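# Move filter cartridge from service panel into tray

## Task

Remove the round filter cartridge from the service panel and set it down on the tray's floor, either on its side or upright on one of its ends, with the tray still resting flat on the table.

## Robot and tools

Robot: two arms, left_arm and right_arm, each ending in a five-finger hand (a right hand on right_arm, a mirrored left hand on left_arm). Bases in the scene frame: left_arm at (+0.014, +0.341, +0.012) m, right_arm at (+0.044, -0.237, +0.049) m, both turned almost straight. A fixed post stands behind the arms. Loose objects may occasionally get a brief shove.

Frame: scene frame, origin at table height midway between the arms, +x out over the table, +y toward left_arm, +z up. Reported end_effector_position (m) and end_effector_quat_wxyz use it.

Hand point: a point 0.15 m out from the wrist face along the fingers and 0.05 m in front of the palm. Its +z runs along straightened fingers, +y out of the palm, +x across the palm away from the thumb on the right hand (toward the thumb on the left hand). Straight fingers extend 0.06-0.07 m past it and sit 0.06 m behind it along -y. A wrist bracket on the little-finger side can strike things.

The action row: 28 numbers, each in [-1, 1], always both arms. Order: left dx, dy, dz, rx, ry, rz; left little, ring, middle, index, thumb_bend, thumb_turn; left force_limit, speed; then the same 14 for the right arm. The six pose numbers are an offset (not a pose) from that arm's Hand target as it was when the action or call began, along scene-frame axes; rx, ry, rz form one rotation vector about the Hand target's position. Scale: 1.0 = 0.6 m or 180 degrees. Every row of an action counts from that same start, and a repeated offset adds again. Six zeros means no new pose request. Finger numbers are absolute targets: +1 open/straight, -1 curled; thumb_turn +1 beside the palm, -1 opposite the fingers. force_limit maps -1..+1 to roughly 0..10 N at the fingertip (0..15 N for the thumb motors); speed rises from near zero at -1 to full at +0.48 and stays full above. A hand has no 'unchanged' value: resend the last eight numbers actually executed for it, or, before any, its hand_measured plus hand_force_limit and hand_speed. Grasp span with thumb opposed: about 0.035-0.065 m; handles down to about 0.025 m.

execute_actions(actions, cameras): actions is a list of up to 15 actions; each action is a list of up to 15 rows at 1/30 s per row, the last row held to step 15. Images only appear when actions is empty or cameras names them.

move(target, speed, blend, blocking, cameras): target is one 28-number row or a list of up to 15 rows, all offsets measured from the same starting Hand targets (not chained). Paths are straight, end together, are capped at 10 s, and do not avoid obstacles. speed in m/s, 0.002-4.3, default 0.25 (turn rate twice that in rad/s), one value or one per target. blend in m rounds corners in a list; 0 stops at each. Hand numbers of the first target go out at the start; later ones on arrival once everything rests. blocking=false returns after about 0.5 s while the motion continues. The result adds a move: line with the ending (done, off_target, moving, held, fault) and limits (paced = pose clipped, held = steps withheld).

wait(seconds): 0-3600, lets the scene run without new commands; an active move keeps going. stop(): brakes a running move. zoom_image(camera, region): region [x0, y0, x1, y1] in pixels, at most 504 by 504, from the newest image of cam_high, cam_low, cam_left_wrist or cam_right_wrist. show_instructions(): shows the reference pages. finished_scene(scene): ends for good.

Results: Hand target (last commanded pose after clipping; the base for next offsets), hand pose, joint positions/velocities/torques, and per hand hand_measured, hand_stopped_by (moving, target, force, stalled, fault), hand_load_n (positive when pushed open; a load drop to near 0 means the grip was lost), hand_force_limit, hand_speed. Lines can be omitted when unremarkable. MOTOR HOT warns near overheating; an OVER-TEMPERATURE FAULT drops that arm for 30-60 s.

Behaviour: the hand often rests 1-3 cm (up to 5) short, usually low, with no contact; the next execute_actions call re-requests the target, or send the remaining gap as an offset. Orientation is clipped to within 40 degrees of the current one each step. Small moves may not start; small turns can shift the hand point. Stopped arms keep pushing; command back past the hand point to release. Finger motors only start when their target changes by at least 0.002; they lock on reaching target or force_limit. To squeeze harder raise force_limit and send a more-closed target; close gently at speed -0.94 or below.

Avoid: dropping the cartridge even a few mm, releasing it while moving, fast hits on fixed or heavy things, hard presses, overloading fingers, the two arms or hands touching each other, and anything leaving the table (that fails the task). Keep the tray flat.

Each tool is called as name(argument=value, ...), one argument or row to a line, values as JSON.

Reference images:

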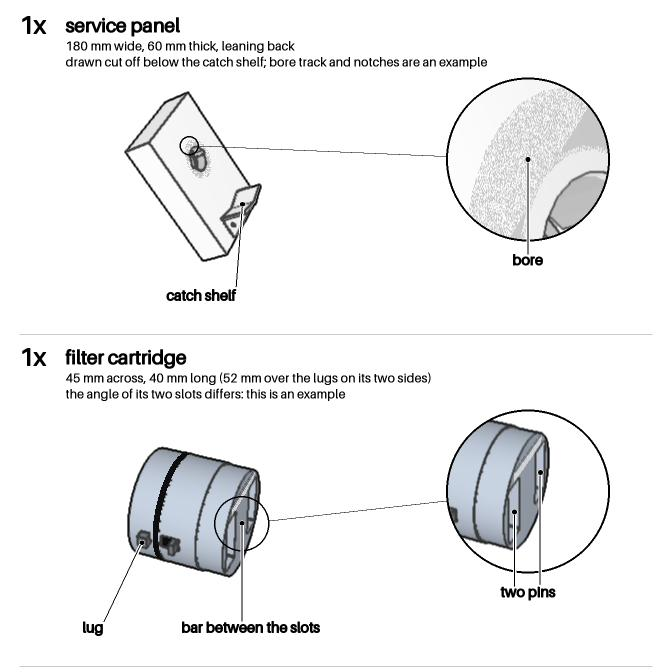

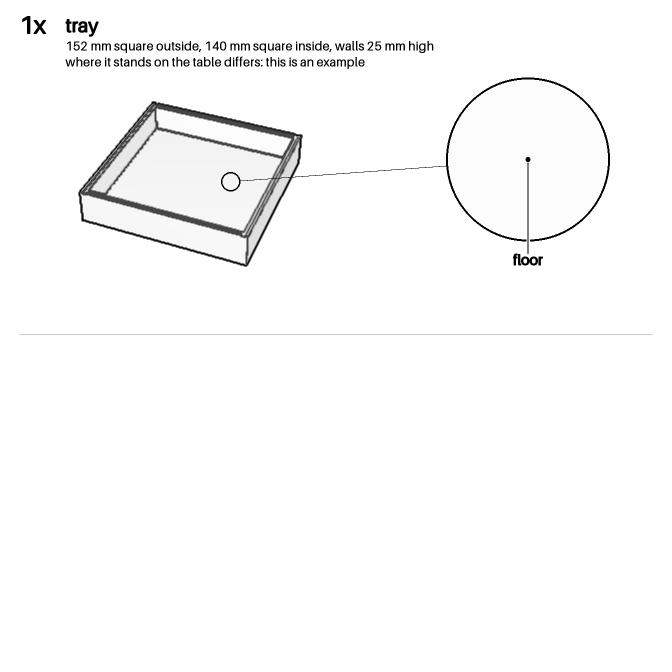

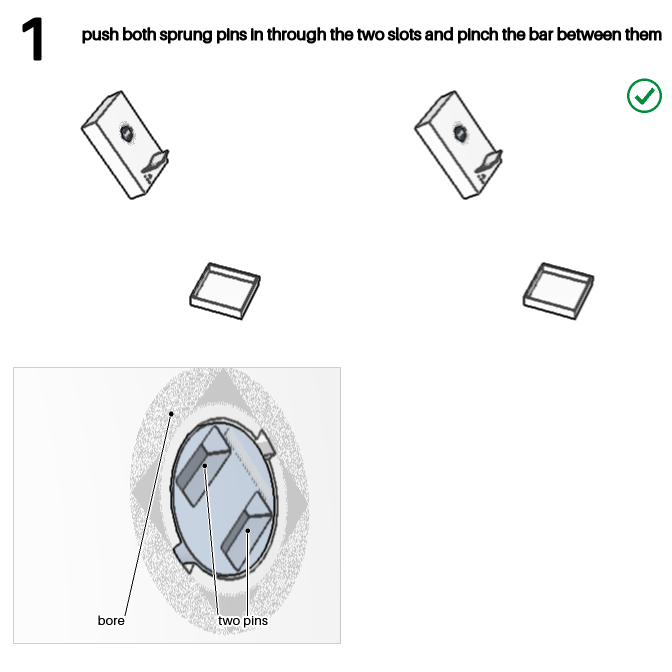

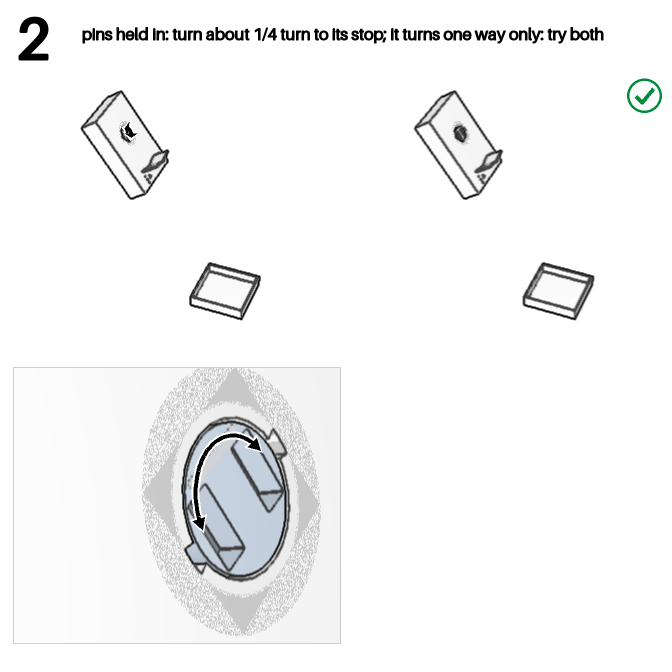

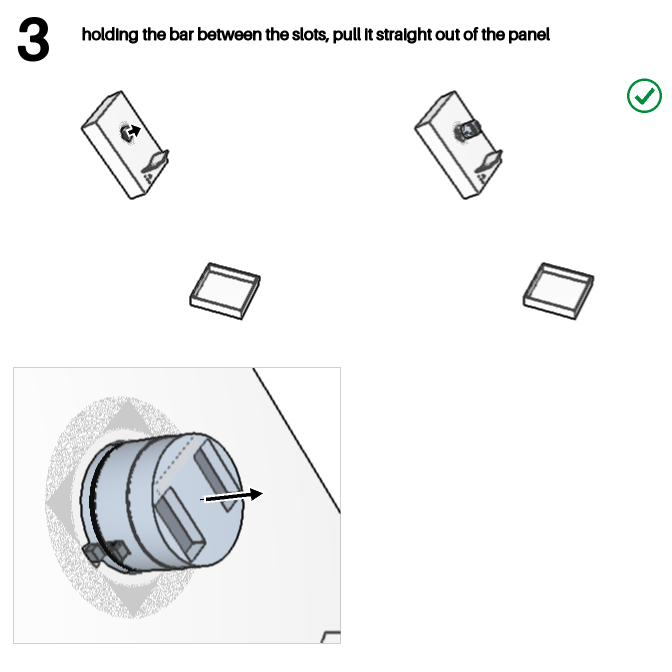

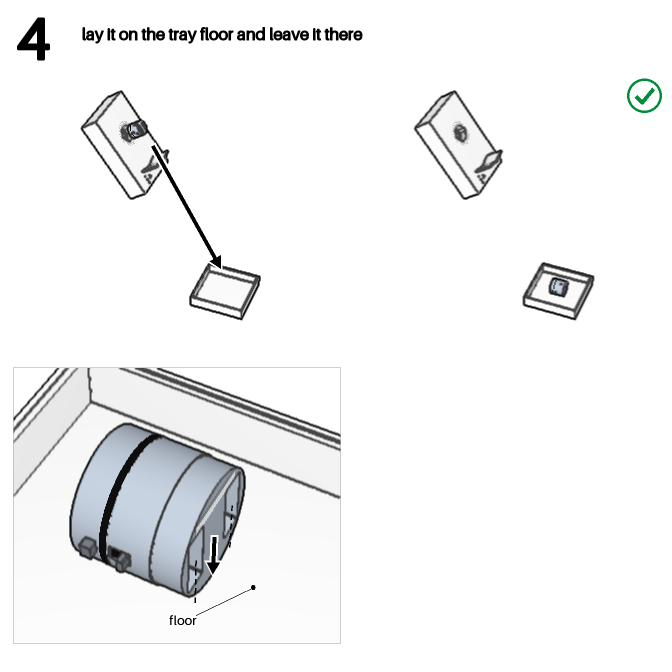

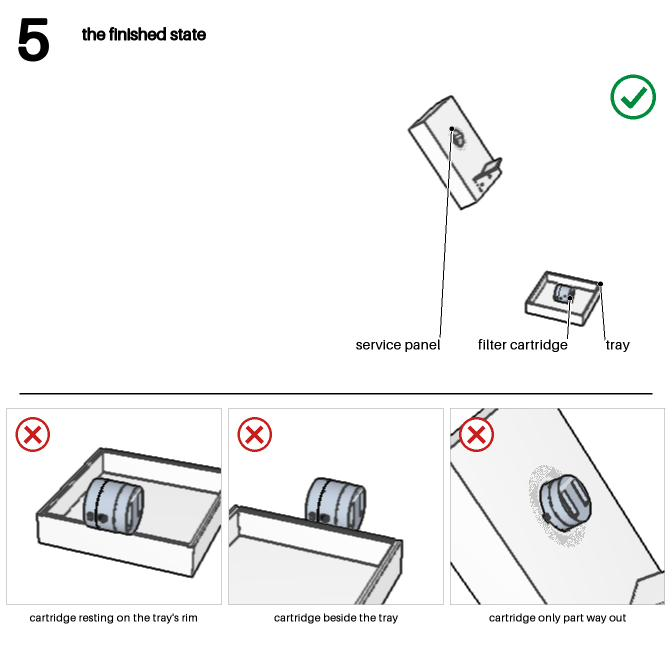

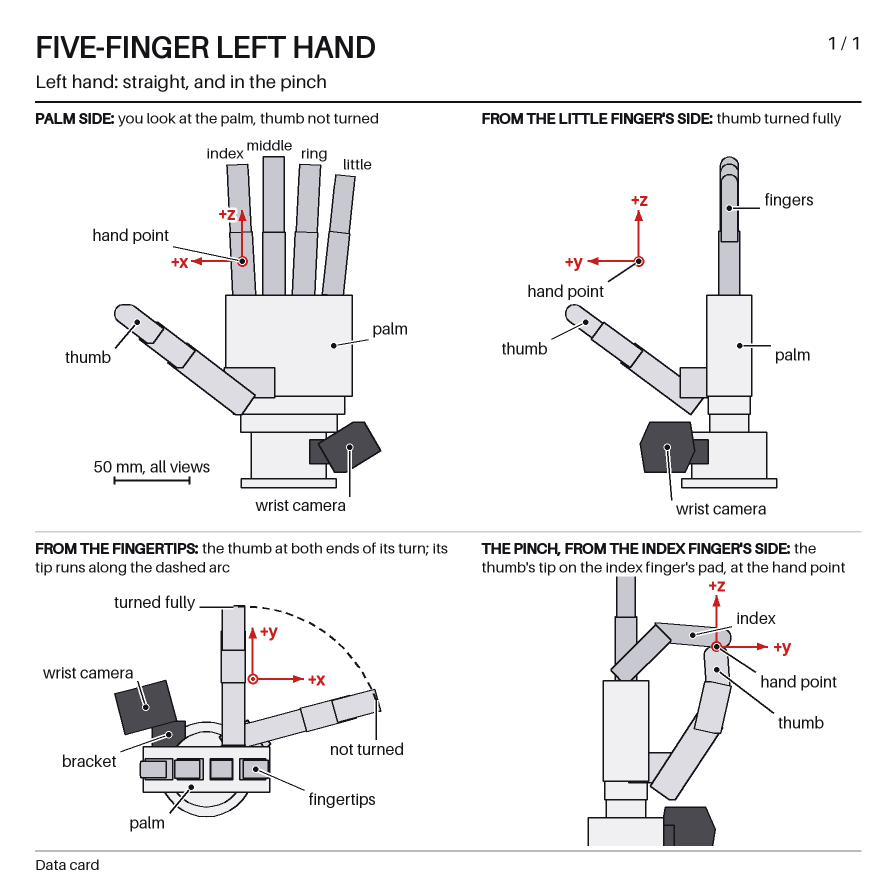

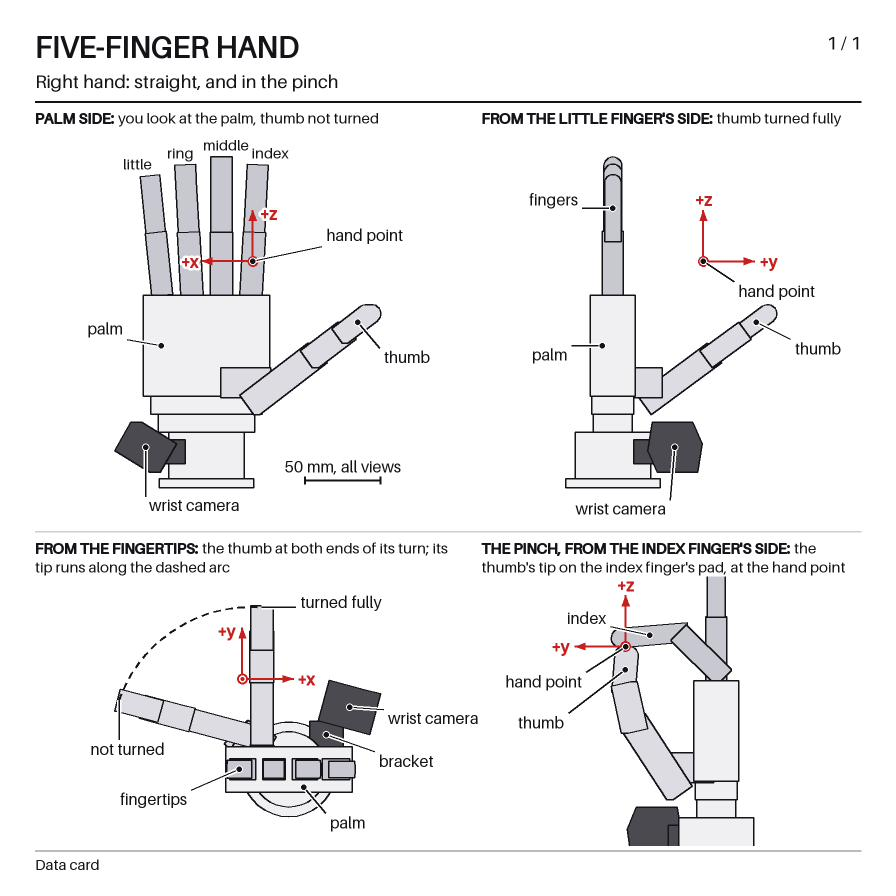

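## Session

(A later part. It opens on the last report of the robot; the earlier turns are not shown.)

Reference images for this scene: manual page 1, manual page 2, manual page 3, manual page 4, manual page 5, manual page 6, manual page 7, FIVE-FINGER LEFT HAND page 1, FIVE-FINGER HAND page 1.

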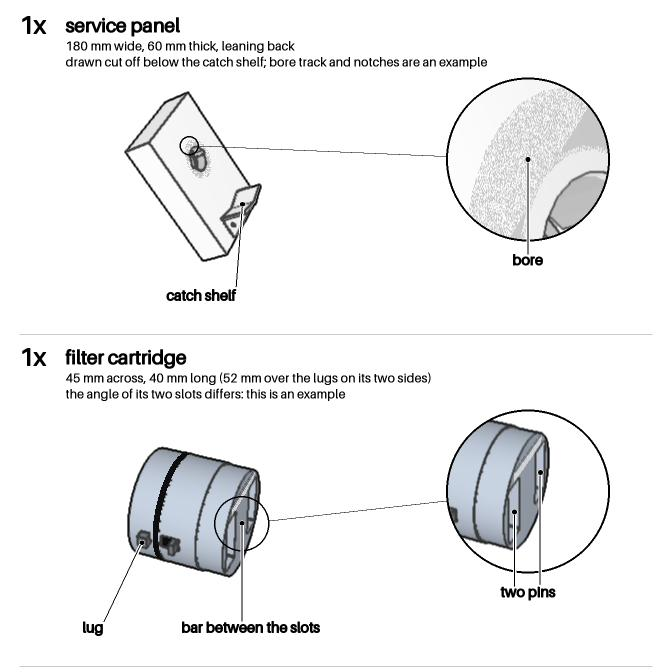

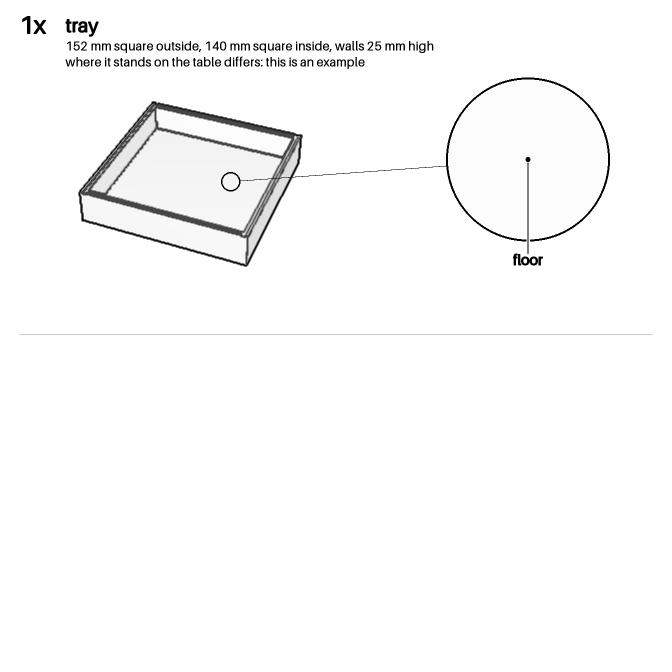

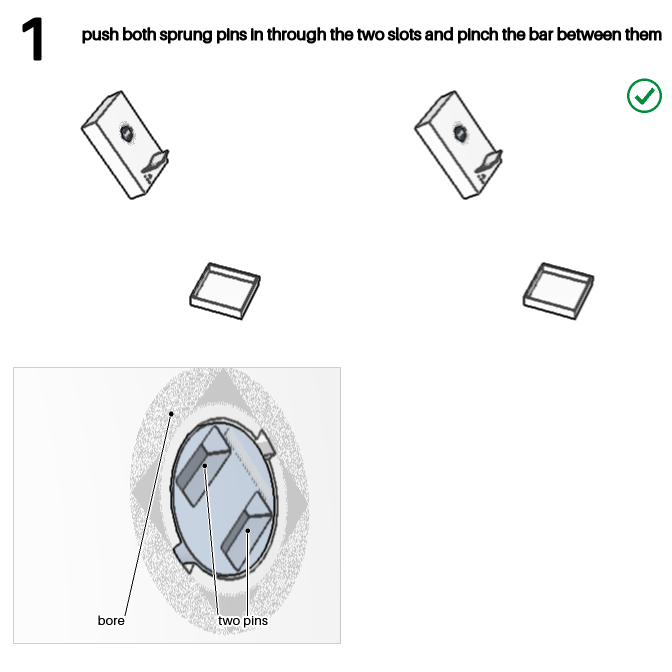

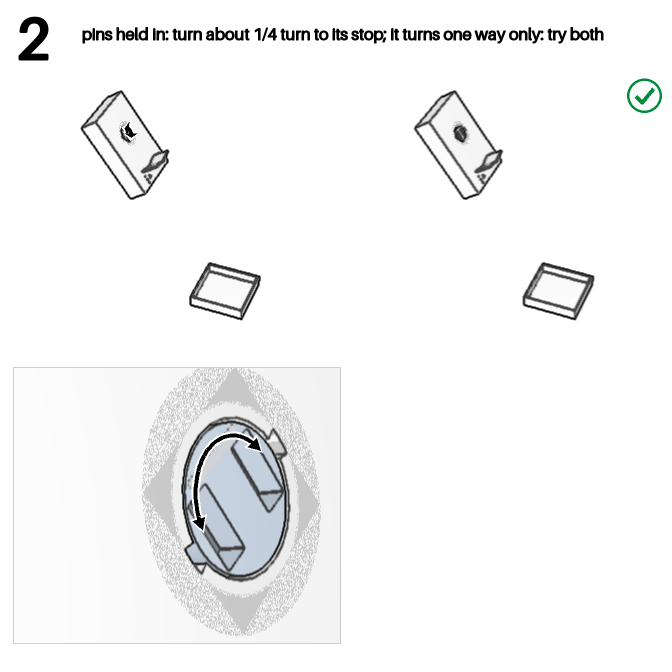

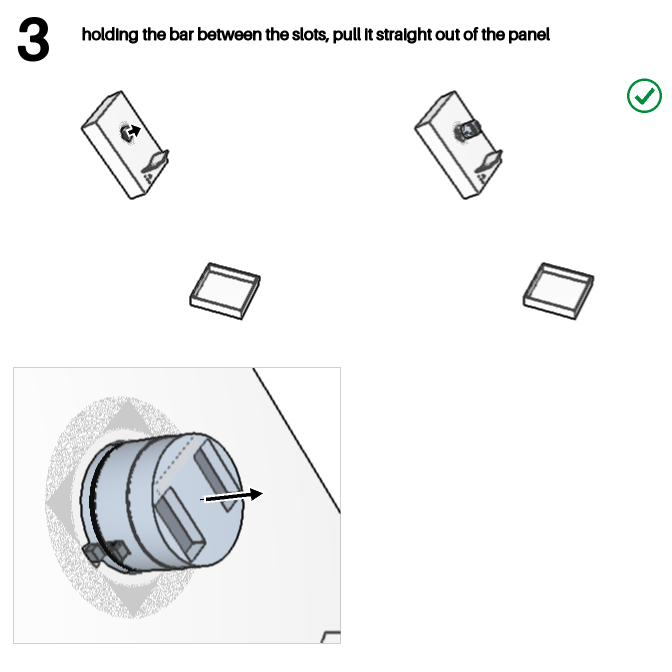

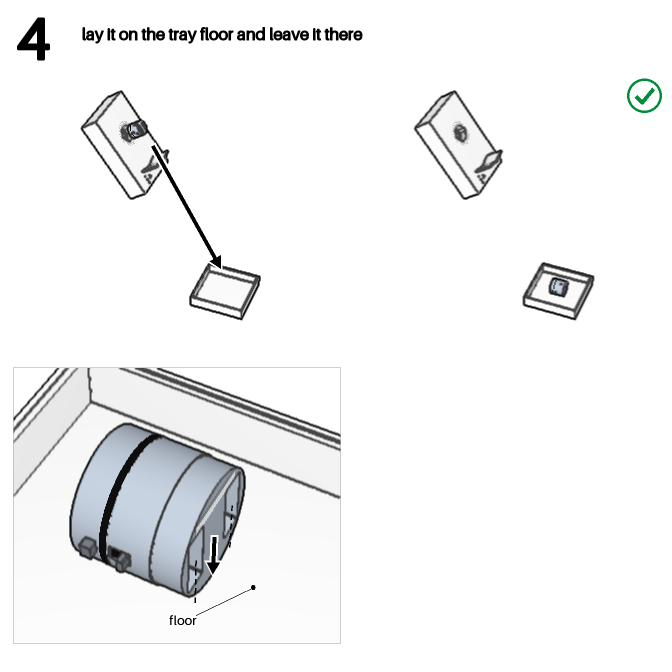

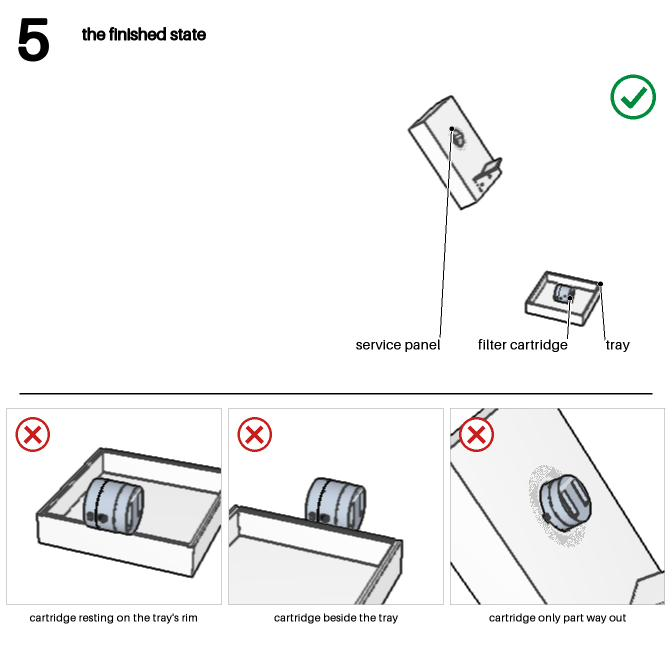

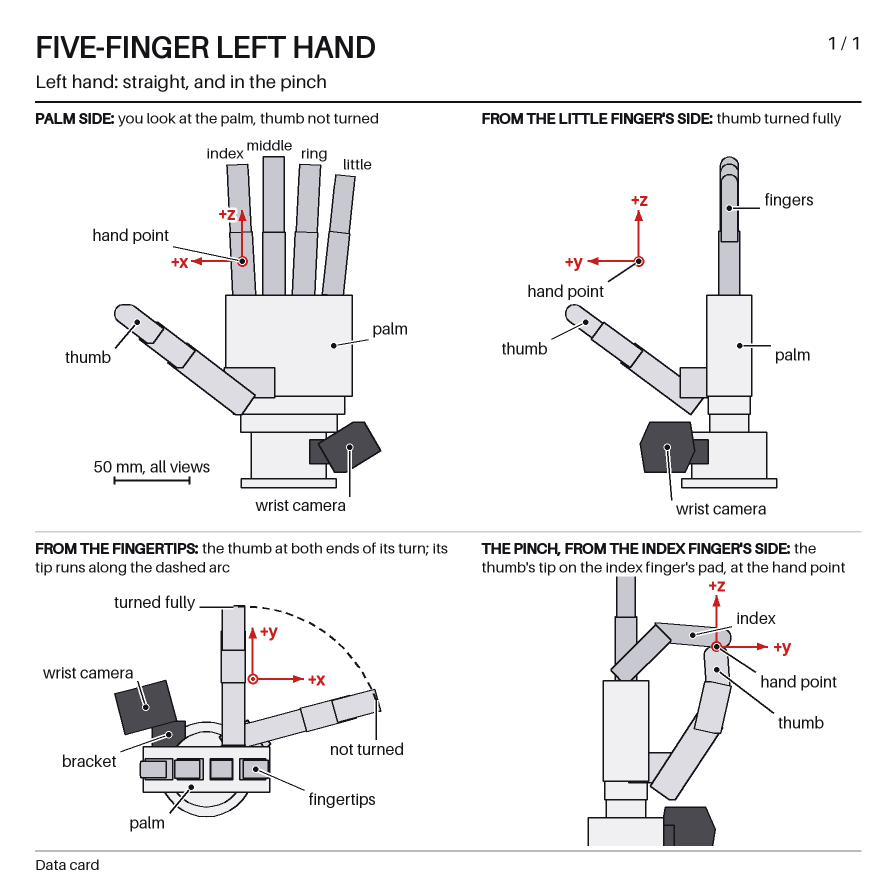

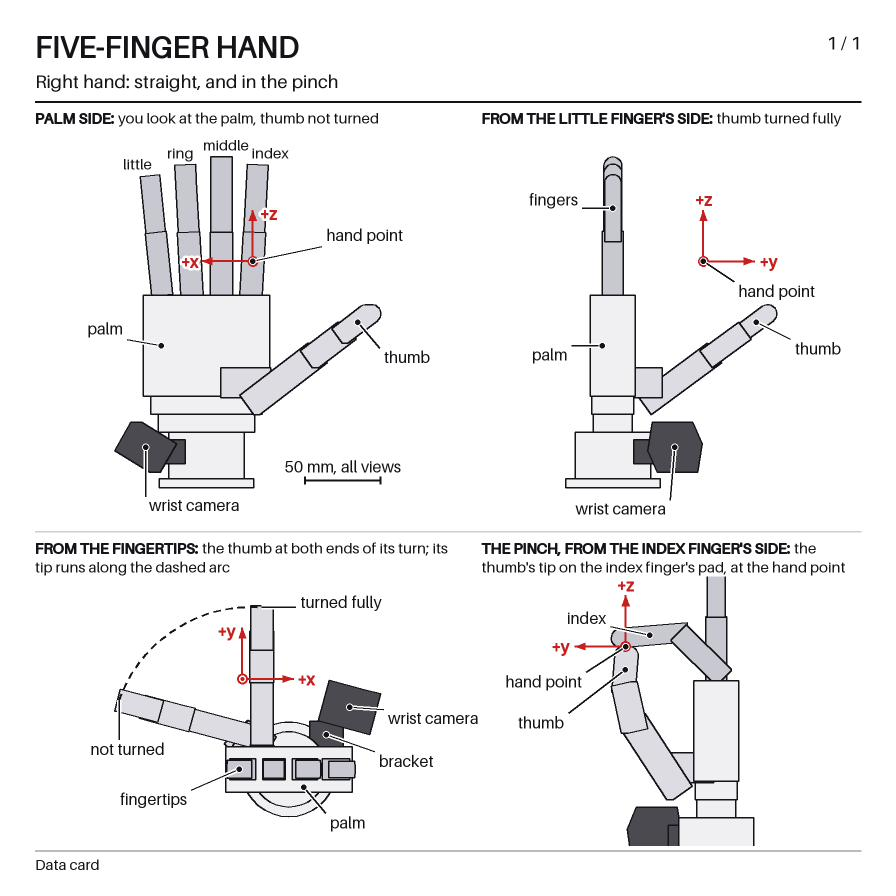

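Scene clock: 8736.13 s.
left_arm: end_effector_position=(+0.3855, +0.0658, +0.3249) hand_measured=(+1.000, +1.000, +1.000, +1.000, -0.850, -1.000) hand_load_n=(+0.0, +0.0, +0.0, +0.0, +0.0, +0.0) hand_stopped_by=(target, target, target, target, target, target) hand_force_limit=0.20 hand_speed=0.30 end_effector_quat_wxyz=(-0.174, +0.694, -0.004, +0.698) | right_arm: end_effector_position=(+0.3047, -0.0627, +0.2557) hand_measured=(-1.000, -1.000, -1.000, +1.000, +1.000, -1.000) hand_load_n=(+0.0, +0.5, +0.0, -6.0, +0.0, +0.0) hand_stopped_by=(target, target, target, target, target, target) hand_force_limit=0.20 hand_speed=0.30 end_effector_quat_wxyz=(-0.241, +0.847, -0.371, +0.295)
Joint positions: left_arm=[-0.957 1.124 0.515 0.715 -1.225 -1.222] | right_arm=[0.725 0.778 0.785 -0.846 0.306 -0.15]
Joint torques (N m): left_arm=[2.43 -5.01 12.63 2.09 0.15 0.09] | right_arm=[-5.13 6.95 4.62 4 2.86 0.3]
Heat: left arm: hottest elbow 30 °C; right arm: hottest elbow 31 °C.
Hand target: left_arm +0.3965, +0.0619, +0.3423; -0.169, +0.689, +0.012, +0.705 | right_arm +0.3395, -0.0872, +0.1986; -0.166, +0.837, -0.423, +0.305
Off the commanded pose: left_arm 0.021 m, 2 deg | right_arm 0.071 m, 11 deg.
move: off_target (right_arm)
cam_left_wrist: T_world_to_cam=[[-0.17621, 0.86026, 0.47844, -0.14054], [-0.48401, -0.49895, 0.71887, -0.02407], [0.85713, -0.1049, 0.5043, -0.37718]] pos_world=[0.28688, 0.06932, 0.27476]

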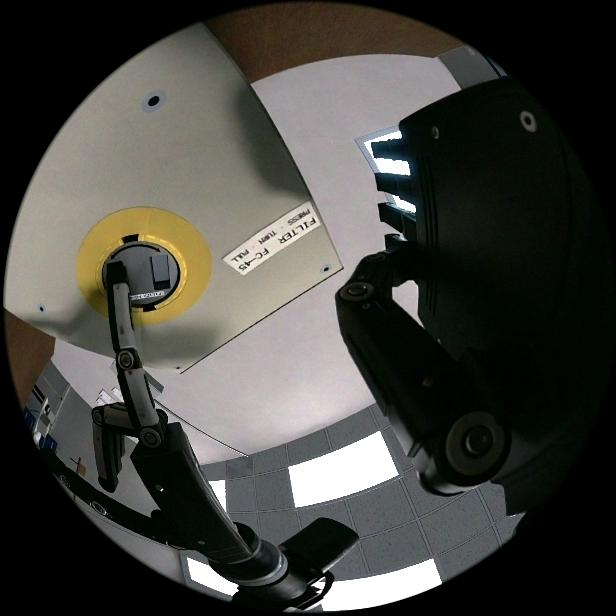

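move(
  target=[
    [0,0,0,0,0,0,1,1,1,1,-0.85,-1,0.2,0.3,0.0177,-0.0198,0.0098,0.033,0.0525,0.047,-1,-1,-1,1,1,-1,0.2,0.3],
    [0,0,0,0,0,0,1,1,1,1,-0.85,-1,0.2,0.3,-0.0051,0.0062,-0.0032,-0.0188,-0.03,-0.0269,-1,-1,-1,1,1,-1,0.2,0.3],
    [0,0,0,0,0,0,1,1,1,1,-0.85,-1,0.2,0.3,0.0177,-0.0198,0.0098,0.033,0.0525,0.047,-1,-1,-1,1,1,-1,0.2,0.3],
    [0,0,0,0,0,0,1,1,1,1,-0.85,-1,0.2,0.3,-0.0051,0.0062,-0.0032,-0.0188,-0.03,-0.0269,-1,-1,-1,1,1,-1,0.2,0.3],
    [0,0,0,0,0,0,1,1,1,1,-0.85,-1,0.2,0.3,0.0019,-0.0037,0.0028,0,0,0,-1,-1,-1,1,1,-1,0.2,0.3],
  ],
  speed=0.25,
  cameras=["cam_left_wrist"],
)

zoom_image(
  camera="cam_left_wrist",
  region=[92, 242, 162, 312],
)

Scene clock: 8749.30 s.
left_arm: end_effector_position=(+0.3855, +0.0658, +0.3249) hand_measured=(+1.000, +1.000, +1.000, +1.000, -0.850, -1.000) hand_load_n=(+0.0, +0.0, +0.0, +0.0, +0.0, +0.0) hand_stopped_by=(target, target, target, target, target, target) hand_force_limit=0.20 hand_speed=0.30 end_effector_quat_wxyz=(-0.174, +0.694, -0.004, +0.698) | right_arm: end_effector_position=(+0.3053, -0.0625, +0.2538) hand_measured=(-1.000, -1.000, -1.000, +1.000, +1.000, -1.000) hand_load_n=(+0.0, +0.0, +0.0, -8.5, +0.0, +0.5) hand_stopped_by=(target, target, target, target, target, target) hand_force_limit=0.20 hand_speed=0.30 end_effector_quat_wxyz=(-0.245, +0.843, -0.379, +0.293)
Joint positions: left_arm=[-0.957 1.124 0.515 0.715 -1.225 -1.222] | right_arm=[0.718 0.777 0.779 -0.838 0.3 -0.137]
Joint torques (N m): left_arm=[2.55 -4.95 12.66 2.1 0.14 0.09] | right_arm=[-5.6 7.24 5.39 3.51 2.83 0.1]
Heat: left arm: hottest elbow 30 °C; right arm: hottest elbow 30 °C.
Hand target: left_arm +0.3965, +0.0619, +0.3423; -0.169, +0.689, +0.012, +0.705 | right_arm +0.3407, -0.0894, +0.2003; -0.166, +0.837, -0.423, +0.305
Off the commanded pose: left_arm 0.021 m, 2 deg | right_arm 0.070 m, 10 deg.
move: off_target (right_arm)
cam_left_wrist: T_world_to_cam=[[-0.17621, 0.86026, 0.47844, -0.14054], [-0.48401, -0.49895, 0.71887, -0.02407], [0.85713, -0.1049, 0.5043, -0.37718]] pos_world=[0.28688, 0.06932, 0.27476]

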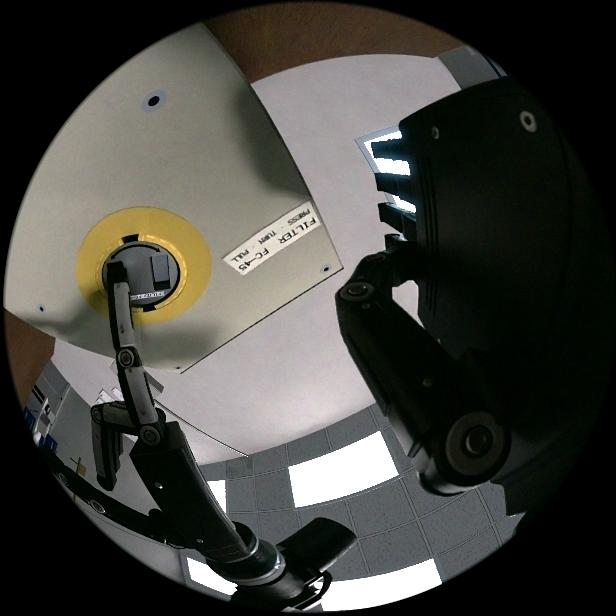

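Scaled by 7.200 from the camera's image (finer frame: 880x880).

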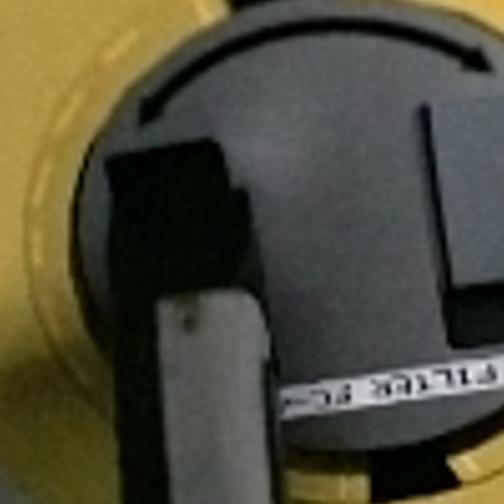

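move(
  target=[
    [0,0,0,0,0,0,1,1,1,1,-0.85,-1,0.2,0.3,-0.0177,-0.0281,-0.0252,0,0,0,-1,-1,-1,1,1,-1,0.2,0.3],
  ],
  speed=0.06,
  cameras=["cam_left_wrist"],
)

zoom_image(
  camera="cam_left_wrist",
  region=[92, 242, 162, 312],
)

Scene clock: 8757.87 s.
left_arm: end_effector_position=(+0.3855, +0.0658, +0.3249) hand_measured=(+1.000, +1.000, +1.000, +1.000, -0.850, -1.000) hand_load_n=(+0.0, +0.0, +0.0, +0.0, +0.0, +0.0) hand_stopped_by=(target, target, target, target, target, target) hand_force_limit=0.20 hand_speed=0.30 end_effector_quat_wxyz=(-0.174, +0.694, -0.004, +0.698) | right_arm: end_effector_position=(+0.3045, -0.0643, +0.2508) hand_measured=(-1.000, -1.000, -1.000, +1.000, +1.000, -1.000) hand_load_n=(-0.5, +0.0, +0.0, -2.0, +0.0, +0.0) hand_stopped_by=(target, target, target, target, target, target) hand_force_limit=0.20 hand_speed=0.30 end_effector_quat_wxyz=(-0.258, +0.838, -0.381, +0.292)
Joint positions: left_arm=[-0.957 1.124 0.515 0.715 -1.225 -1.222] | right_arm=[0.702 0.751 0.753 -0.812 0.277 -0.139]
Joint torques (N m): left_arm=[2.49 -4.95 12.63 2.07 0.13 0.1] | right_arm=[-5.6 5.19 3 2.88 3.16 -0.05]
Heat: left arm: hottest elbow 30 °C; right arm: hottest elbow 30 °C.
Hand target: left_arm +0.3965, +0.0619, +0.3423; -0.169, +0.689, +0.012, +0.705 | right_arm +0.3301, -0.1062, +0.1853; -0.166, +0.837, -0.422, +0.305
Off the commanded pose: left_arm 0.021 m, 2 deg | right_arm 0.082 m, 12 deg.
move: off_target (right_arm)
cam_left_wrist: T_world_to_cam=[[-0.17621, 0.86026, 0.47844, -0.14054], [-0.48401, -0.49895, 0.71887, -0.02407], [0.85713, -0.1049, 0.5043, -0.37718]] pos_world=[0.28688, 0.06932, 0.27476]

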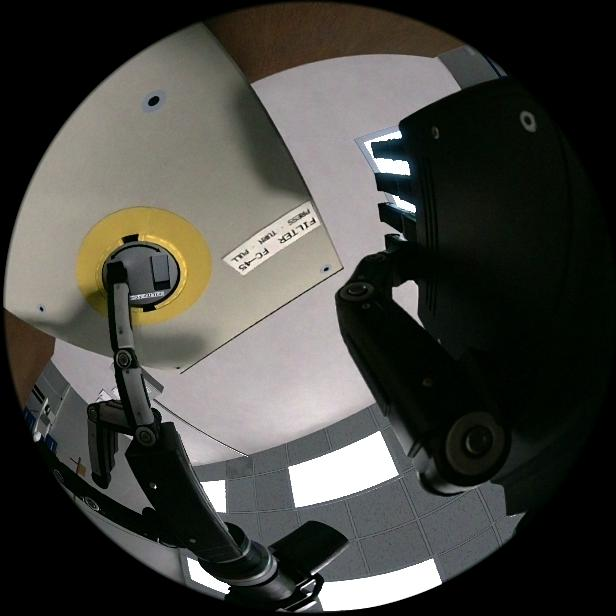

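Scaled by 7.200 from the camera's image (finer frame: 880x880).

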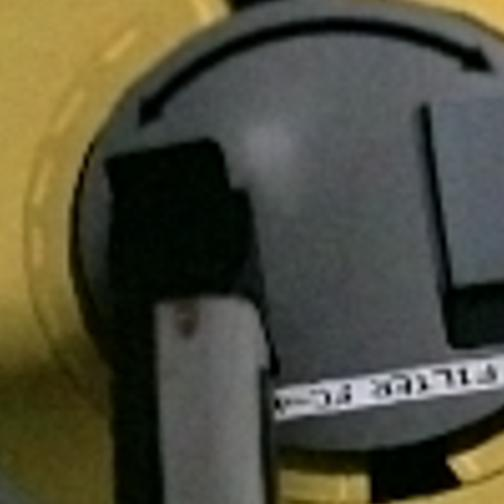

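move(
  target=[
    [0,0,0,0,0,0,1,1,1,1,-0.85,-1,0.2,0.3,0.0202,-0.0112,-0.0293,-0.0043,0.0082,-0.0141,-1,-1,-1,1,1,-1,0.2,0.3],
    [0,0,0,0,0,0,1,1,1,1,-0.85,-1,0.2,0.3,0.0382,-0.0296,-0.0213,0.0334,0.0682,0.0396,-1,-1,-1,1,1,-1,0.2,0.3],
    [0,0,0,0,0,0,1,1,1,1,-0.85,-1,0.2,0.3,0.0097,0.0036,-0.0383,-0.0326,-0.0368,-0.0544,-1,-1,-1,1,1,-1,0.2,0.3],
    [0,0,0,0,0,0,1,1,1,1,-0.85,-1,0.2,0.3,0.0382,-0.0296,-0.0213,0.0334,0.0682,0.0396,-1,-1,-1,1,1,-1,0.2,0.3],
    [0,0,0,0,0,0,1,1,1,1,-0.85,-1,0.2,0.3,0.0097,0.0036,-0.0383,-0.0326,-0.0368,-0.0544,-1,-1,-1,1,1,-1,0.2,0.3],
  ],
  speed=0.3,
  cameras=["cam_left_wrist"],
)

zoom_image(
  camera="cam_left_wrist",
  region=[92, 242, 162, 312],
)

Scene clock: 8770.50 s.
left_arm: end_effector_position=(+0.3855, +0.0658, +0.3249) hand_measured=(+1.000, +1.000, +1.000, +1.000, -0.850, -1.000) hand_load_n=(+0.0, +0.0, +0.0, +0.0, +0.0, +0.0) hand_stopped_by=(target, target, target, target, target, target) hand_force_limit=0.20 hand_speed=0.30 end_effector_quat_wxyz=(-0.174, +0.694, -0.004, +0.698) | right_arm: end_effector_position=(+0.3000, -0.0593, +0.2435) hand_measured=(-1.000, -1.000, -1.000, +1.000, +1.000, -1.000) hand_load_n=(+0.0, +0.0, +0.0, +0.0, +0.0, +0.0) hand_stopped_by=(target, target, target, target, target, target) hand_force_limit=0.20 hand_speed=0.30 end_effector_quat_wxyz=(-0.244, +0.800, -0.406, +0.367)
Joint positions: left_arm=[-0.957 1.124 0.515 0.715 -1.225 -1.222] | right_arm=[0.876 0.742 0.7 -0.769 0.568 0]
Joint torques (N m): left_arm=[2.49 -4.84 12.63 2.07 0.14 0.1] | right_arm=[-7.06 9.82 2.88 2 4.05 0.61]
Heat: left arm: hottest elbow 30 °C; right arm: hottest wrist yaw 37 °C.
Hand target: left_arm +0.3965, +0.0619, +0.3423; -0.169, +0.689, +0.012, +0.705 | right_arm +0.3359, -0.1039, +0.1622; -0.121, +0.787, -0.466, +0.387
Off the commanded pose: left_arm 0.021 m, 2 deg | right_arm 0.099 m, 16 deg.
move: off_target (right_arm)
cam_left_wrist: T_world_to_cam=[[-0.17621, 0.86026, 0.47844, -0.14054], [-0.48401, -0.49895, 0.71887, -0.02407], [0.85713, -0.1049, 0.5043, -0.37718]] pos_world=[0.28688, 0.06932, 0.27476]

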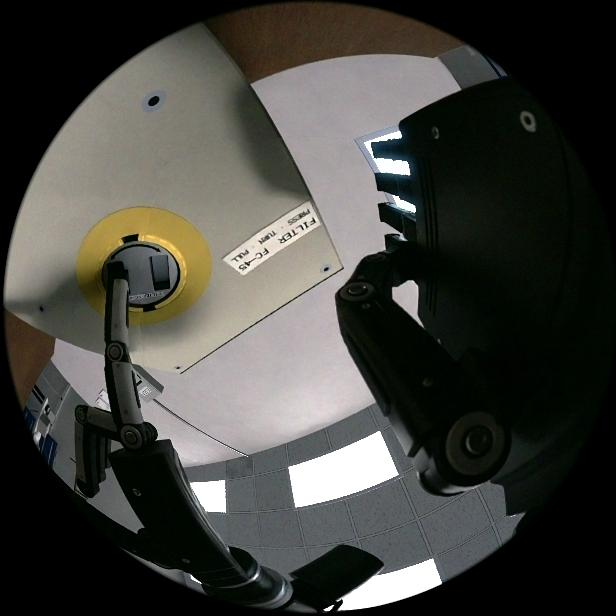

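Scaled by 7.200 from the camera's image (finer frame: 880x880).

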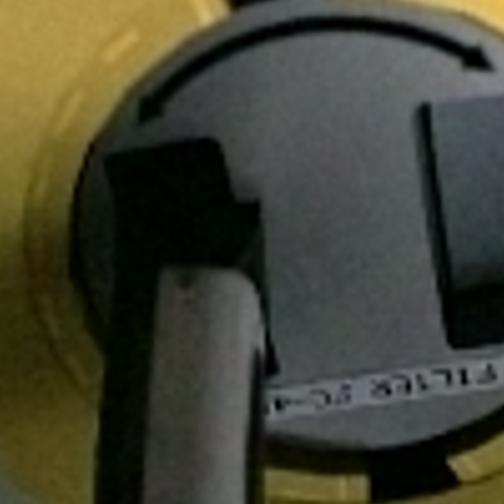

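move(
  target=[
    [0,0,0,0,0,0,1,1,1,1,-0.85,-1,0.2,0.3,-0.0382,0.0687,0.1538,0.0417,0.0159,0.1264,-1,-1,-1,1,1,-1,0.2,0.3],
  ],
  speed=0.08,
  cameras=["cam_left_wrist"],
)

zoom_image(
  camera="cam_left_wrist",
  region=[92, 242, 162, 312],
)

Scene clock: 8782.87 s.
left_arm: end_effector_position=(+0.3855, +0.0658, +0.3249) hand_measured=(+1.000, +1.000, +1.000, +1.000, -0.850, -1.000) hand_load_n=(+0.0, +0.0, +0.0, -0.5, +0.0, -0.5) hand_stopped_by=(target, target, target, target, target, target) hand_force_limit=0.20 hand_speed=0.30 end_effector_quat_wxyz=(-0.174, +0.694, -0.004, +0.698) | right_arm: end_effector_position=(+0.3051, -0.0641, +0.2558) hand_measured=(-1.000, -1.000, -1.000, +1.000, +1.000, -1.000) hand_load_n=(+0.0, +0.0, +0.0, +0.5, +0.0, +0.0) hand_stopped_by=(target, target, target, target, target, target) hand_force_limit=0.20 hand_speed=0.30 end_effector_quat_wxyz=(-0.248, +0.856, -0.335, +0.307)
Joint positions: left_arm=[-0.957 1.124 0.515 0.715 -1.225 -1.222] | right_arm=[0.729 0.753 0.763 -0.813 0.294 -0.228]
Joint torques (N m): left_arm=[2.43 -4.78 12.6 2.07 0.14 0.1] | right_arm=[0.32 1.67 10.25 1.77 0.02 -0.2]
Heat: left arm: hottest elbow 30 °C; right arm: hottest wrist yaw 41 °C.
Hand target: left_arm +0.3965, +0.0619, +0.3423; -0.169, +0.689, +0.012, +0.705 | right_arm +0.3129, -0.0629, +0.2544; -0.233, +0.863, -0.329, +0.304
Off the commanded pose: left_arm 0.021 m, 2 deg | right_arm 0.008 m, 2 deg.
move: done
cam_left_wrist: T_world_to_cam=[[-0.17621, 0.86026, 0.47844, -0.14054], [-0.48401, -0.49895, 0.71887, -0.02407], [0.85713, -0.1049, 0.5043, -0.37718]] pos_world=[0.28688, 0.06932, 0.27476]

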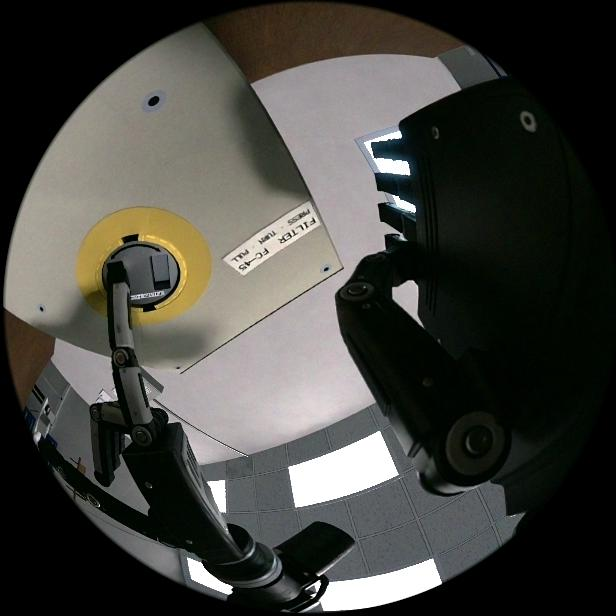

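Scaled by 7.200 from the camera's image (finer frame: 880x880).

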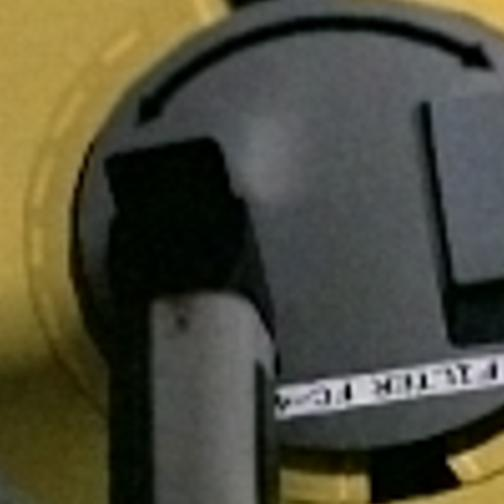

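move(
  target=[
    [0,0,0,0,0,0,1,1,1,1,-0.85,-1,0.2,0.3,-0.041,0,0.0287,0,0,0,-1,-1,-1,1,1,-1,0.2,0.3],
  ],
  speed=0.05,
  cameras=["cam_left_wrist"],
)

zoom_image(
  camera="cam_left_wrist",
  region=[92, 242, 162, 312],
)

Scene clock: 8788.93 s.
left_arm: end_effector_position=(+0.3855, +0.0658, +0.3249) hand_measured=(+1.000, +1.000, +1.000, +1.000, -0.850, -1.000) hand_load_n=(+0.0, +0.0, +0.0, +0.0, +0.0, +0.0) hand_stopped_by=(target, target, target, target, target, target) hand_force_limit=0.20 hand_speed=0.30 end_effector_quat_wxyz=(-0.174, +0.694, -0.004, +0.698) | right_arm: end_effector_position=(+0.2983, -0.0625, +0.2588) hand_measured=(-1.000, -1.000, -1.000, +1.000, +1.000, -1.000) hand_load_n=(+0.0, +0.0, +0.0, +1.0, +0.0, +0.0) hand_stopped_by=(target, target, target, target, target, target) hand_force_limit=0.20 hand_speed=0.30 end_effector_quat_wxyz=(-0.237, +0.855, -0.341, +0.311)
Joint positions: left_arm=[-0.957 1.124 0.515 0.715 -1.225 -1.222] | right_arm=[0.771 0.755 0.777 -0.849 0.344 -0.189]
Joint torques (N m): left_arm=[2.43 -4.95 12.67 2.09 0.14 0.09] | right_arm=[2.73 -3.02 11.04 -0.72 -0.06 -0.07]
Heat: left arm: hottest elbow 31 °C; right arm: hottest wrist yaw 38 °C.
Hand target: left_arm +0.3965, +0.0619, +0.3423; -0.169, +0.689, +0.012, +0.705 | right_arm +0.2884, -0.0627, +0.2718; -0.234, +0.863, -0.329, +0.304
Off the commanded pose: left_arm 0.021 m, 2 deg | right_arm 0.016 m, 2 deg.
move: off_target (right_arm)
cam_left_wrist: T_world_to_cam=[[-0.17621, 0.86026, 0.47844, -0.14054], [-0.48401, -0.49895, 0.71887, -0.02407], [0.85713, -0.1049, 0.5043, -0.37718]] pos_world=[0.28688, 0.06932, 0.27476]

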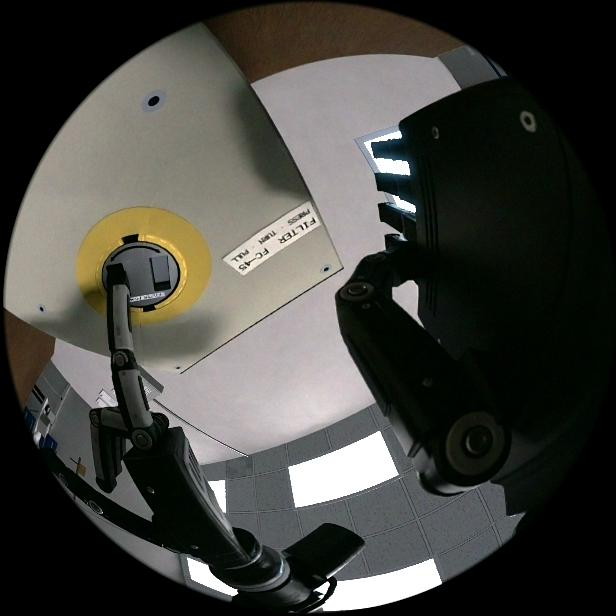

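Scaled by 7.200 from the camera's image (finer frame: 880x880).

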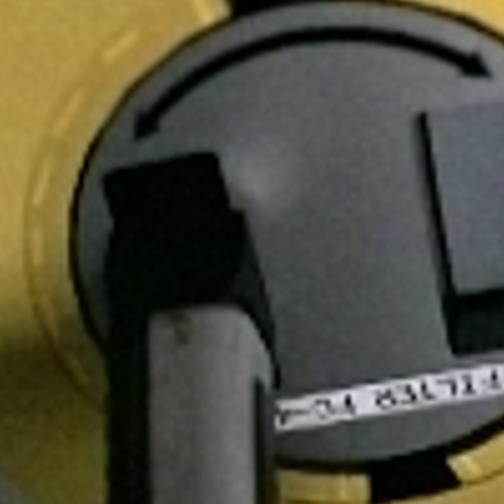

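move(
  target=[
    [0,0,0,0,0,0,1,1,1,1,-0.85,-1,0.2,0.3,0.0456,-0.012,-0.0197,0.0236,0.0375,0.0336,-1,-1,-1,1,1,-1,0.2,0.3],
  ],
  speed=0.06,
  cameras=["cam_left_wrist"],
)

zoom_image(
  camera="cam_left_wrist",
  region=[92, 242, 162, 312],
)

Scene clock: 8805.23 s.
left_arm: end_effector_position=(+0.3855, +0.0658, +0.3249) hand_measured=(+1.000, +1.000, +1.000, +1.000, -0.850, -1.000) hand_load_n=(-0.5, +0.0, +0.0, +0.0, +0.0, +0.0) hand_stopped_by=(target, target, target, target, target, target) hand_force_limit=0.20 hand_speed=0.30 end_effector_quat_wxyz=(-0.174, +0.694, -0.004, +0.698) | right_arm: end_effector_position=(+0.3091, -0.0706, +0.2593) hand_measured=(-1.000, -1.000, -1.000, +1.000, +1.000, -1.000) hand_load_n=(+0.0, +0.0, +0.0, +0.0, +0.0, +0.0) hand_stopped_by=(target, target, target, target, target, target) hand_force_limit=0.20 hand_speed=0.30 end_effector_quat_wxyz=(-0.271, +0.881, -0.312, +0.232)
Joint positions: left_arm=[-0.957 1.124 0.515 0.715 -1.225 -1.222] | right_arm=[0.558 0.787 0.81 -0.864 0.015 -0.351]
Joint torques (N m): left_arm=[2.43 -4.95 12.63 2.07 0.14 0.1] | right_arm=[0.56 0.44 10.26 1.52 -0.11 -0.14]
Heat: left arm: hottest elbow 31 °C; right arm: hottest elbow 32 °C.
Hand target: left_arm +0.3965, +0.0619, +0.3423; -0.169, +0.689, +0.012, +0.705 | right_arm +0.3157, -0.0700, +0.2598; -0.261, +0.886, -0.307, +0.228
Off the commanded pose: left_arm 0.021 m, 2 deg | right_arm 0.007 m, 1 deg.
move: done
cam_left_wrist: T_world_to_cam=[[-0.17621, 0.86026, 0.47844, -0.14054], [-0.48401, -0.49895, 0.71887, -0.02407], [0.85713, -0.1049, 0.5043, -0.37718]] pos_world=[0.28688, 0.06932, 0.27476]

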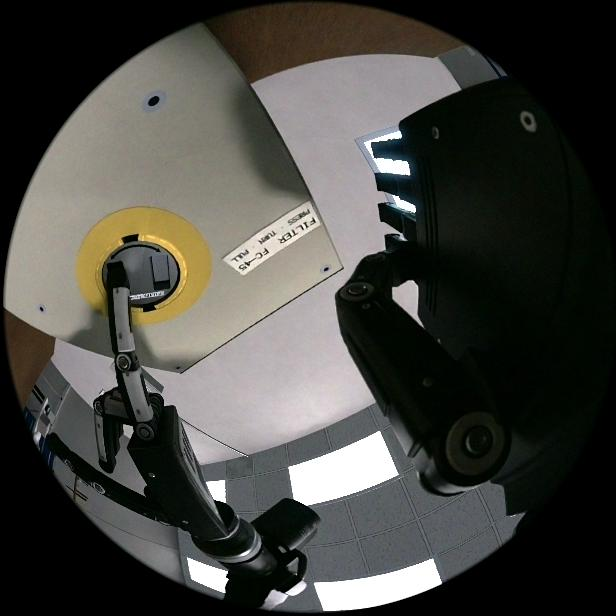

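Scaled by 7.200 from the camera's image (finer frame: 880x880).

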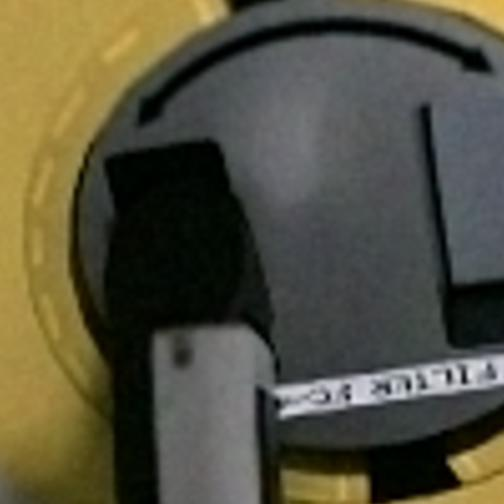

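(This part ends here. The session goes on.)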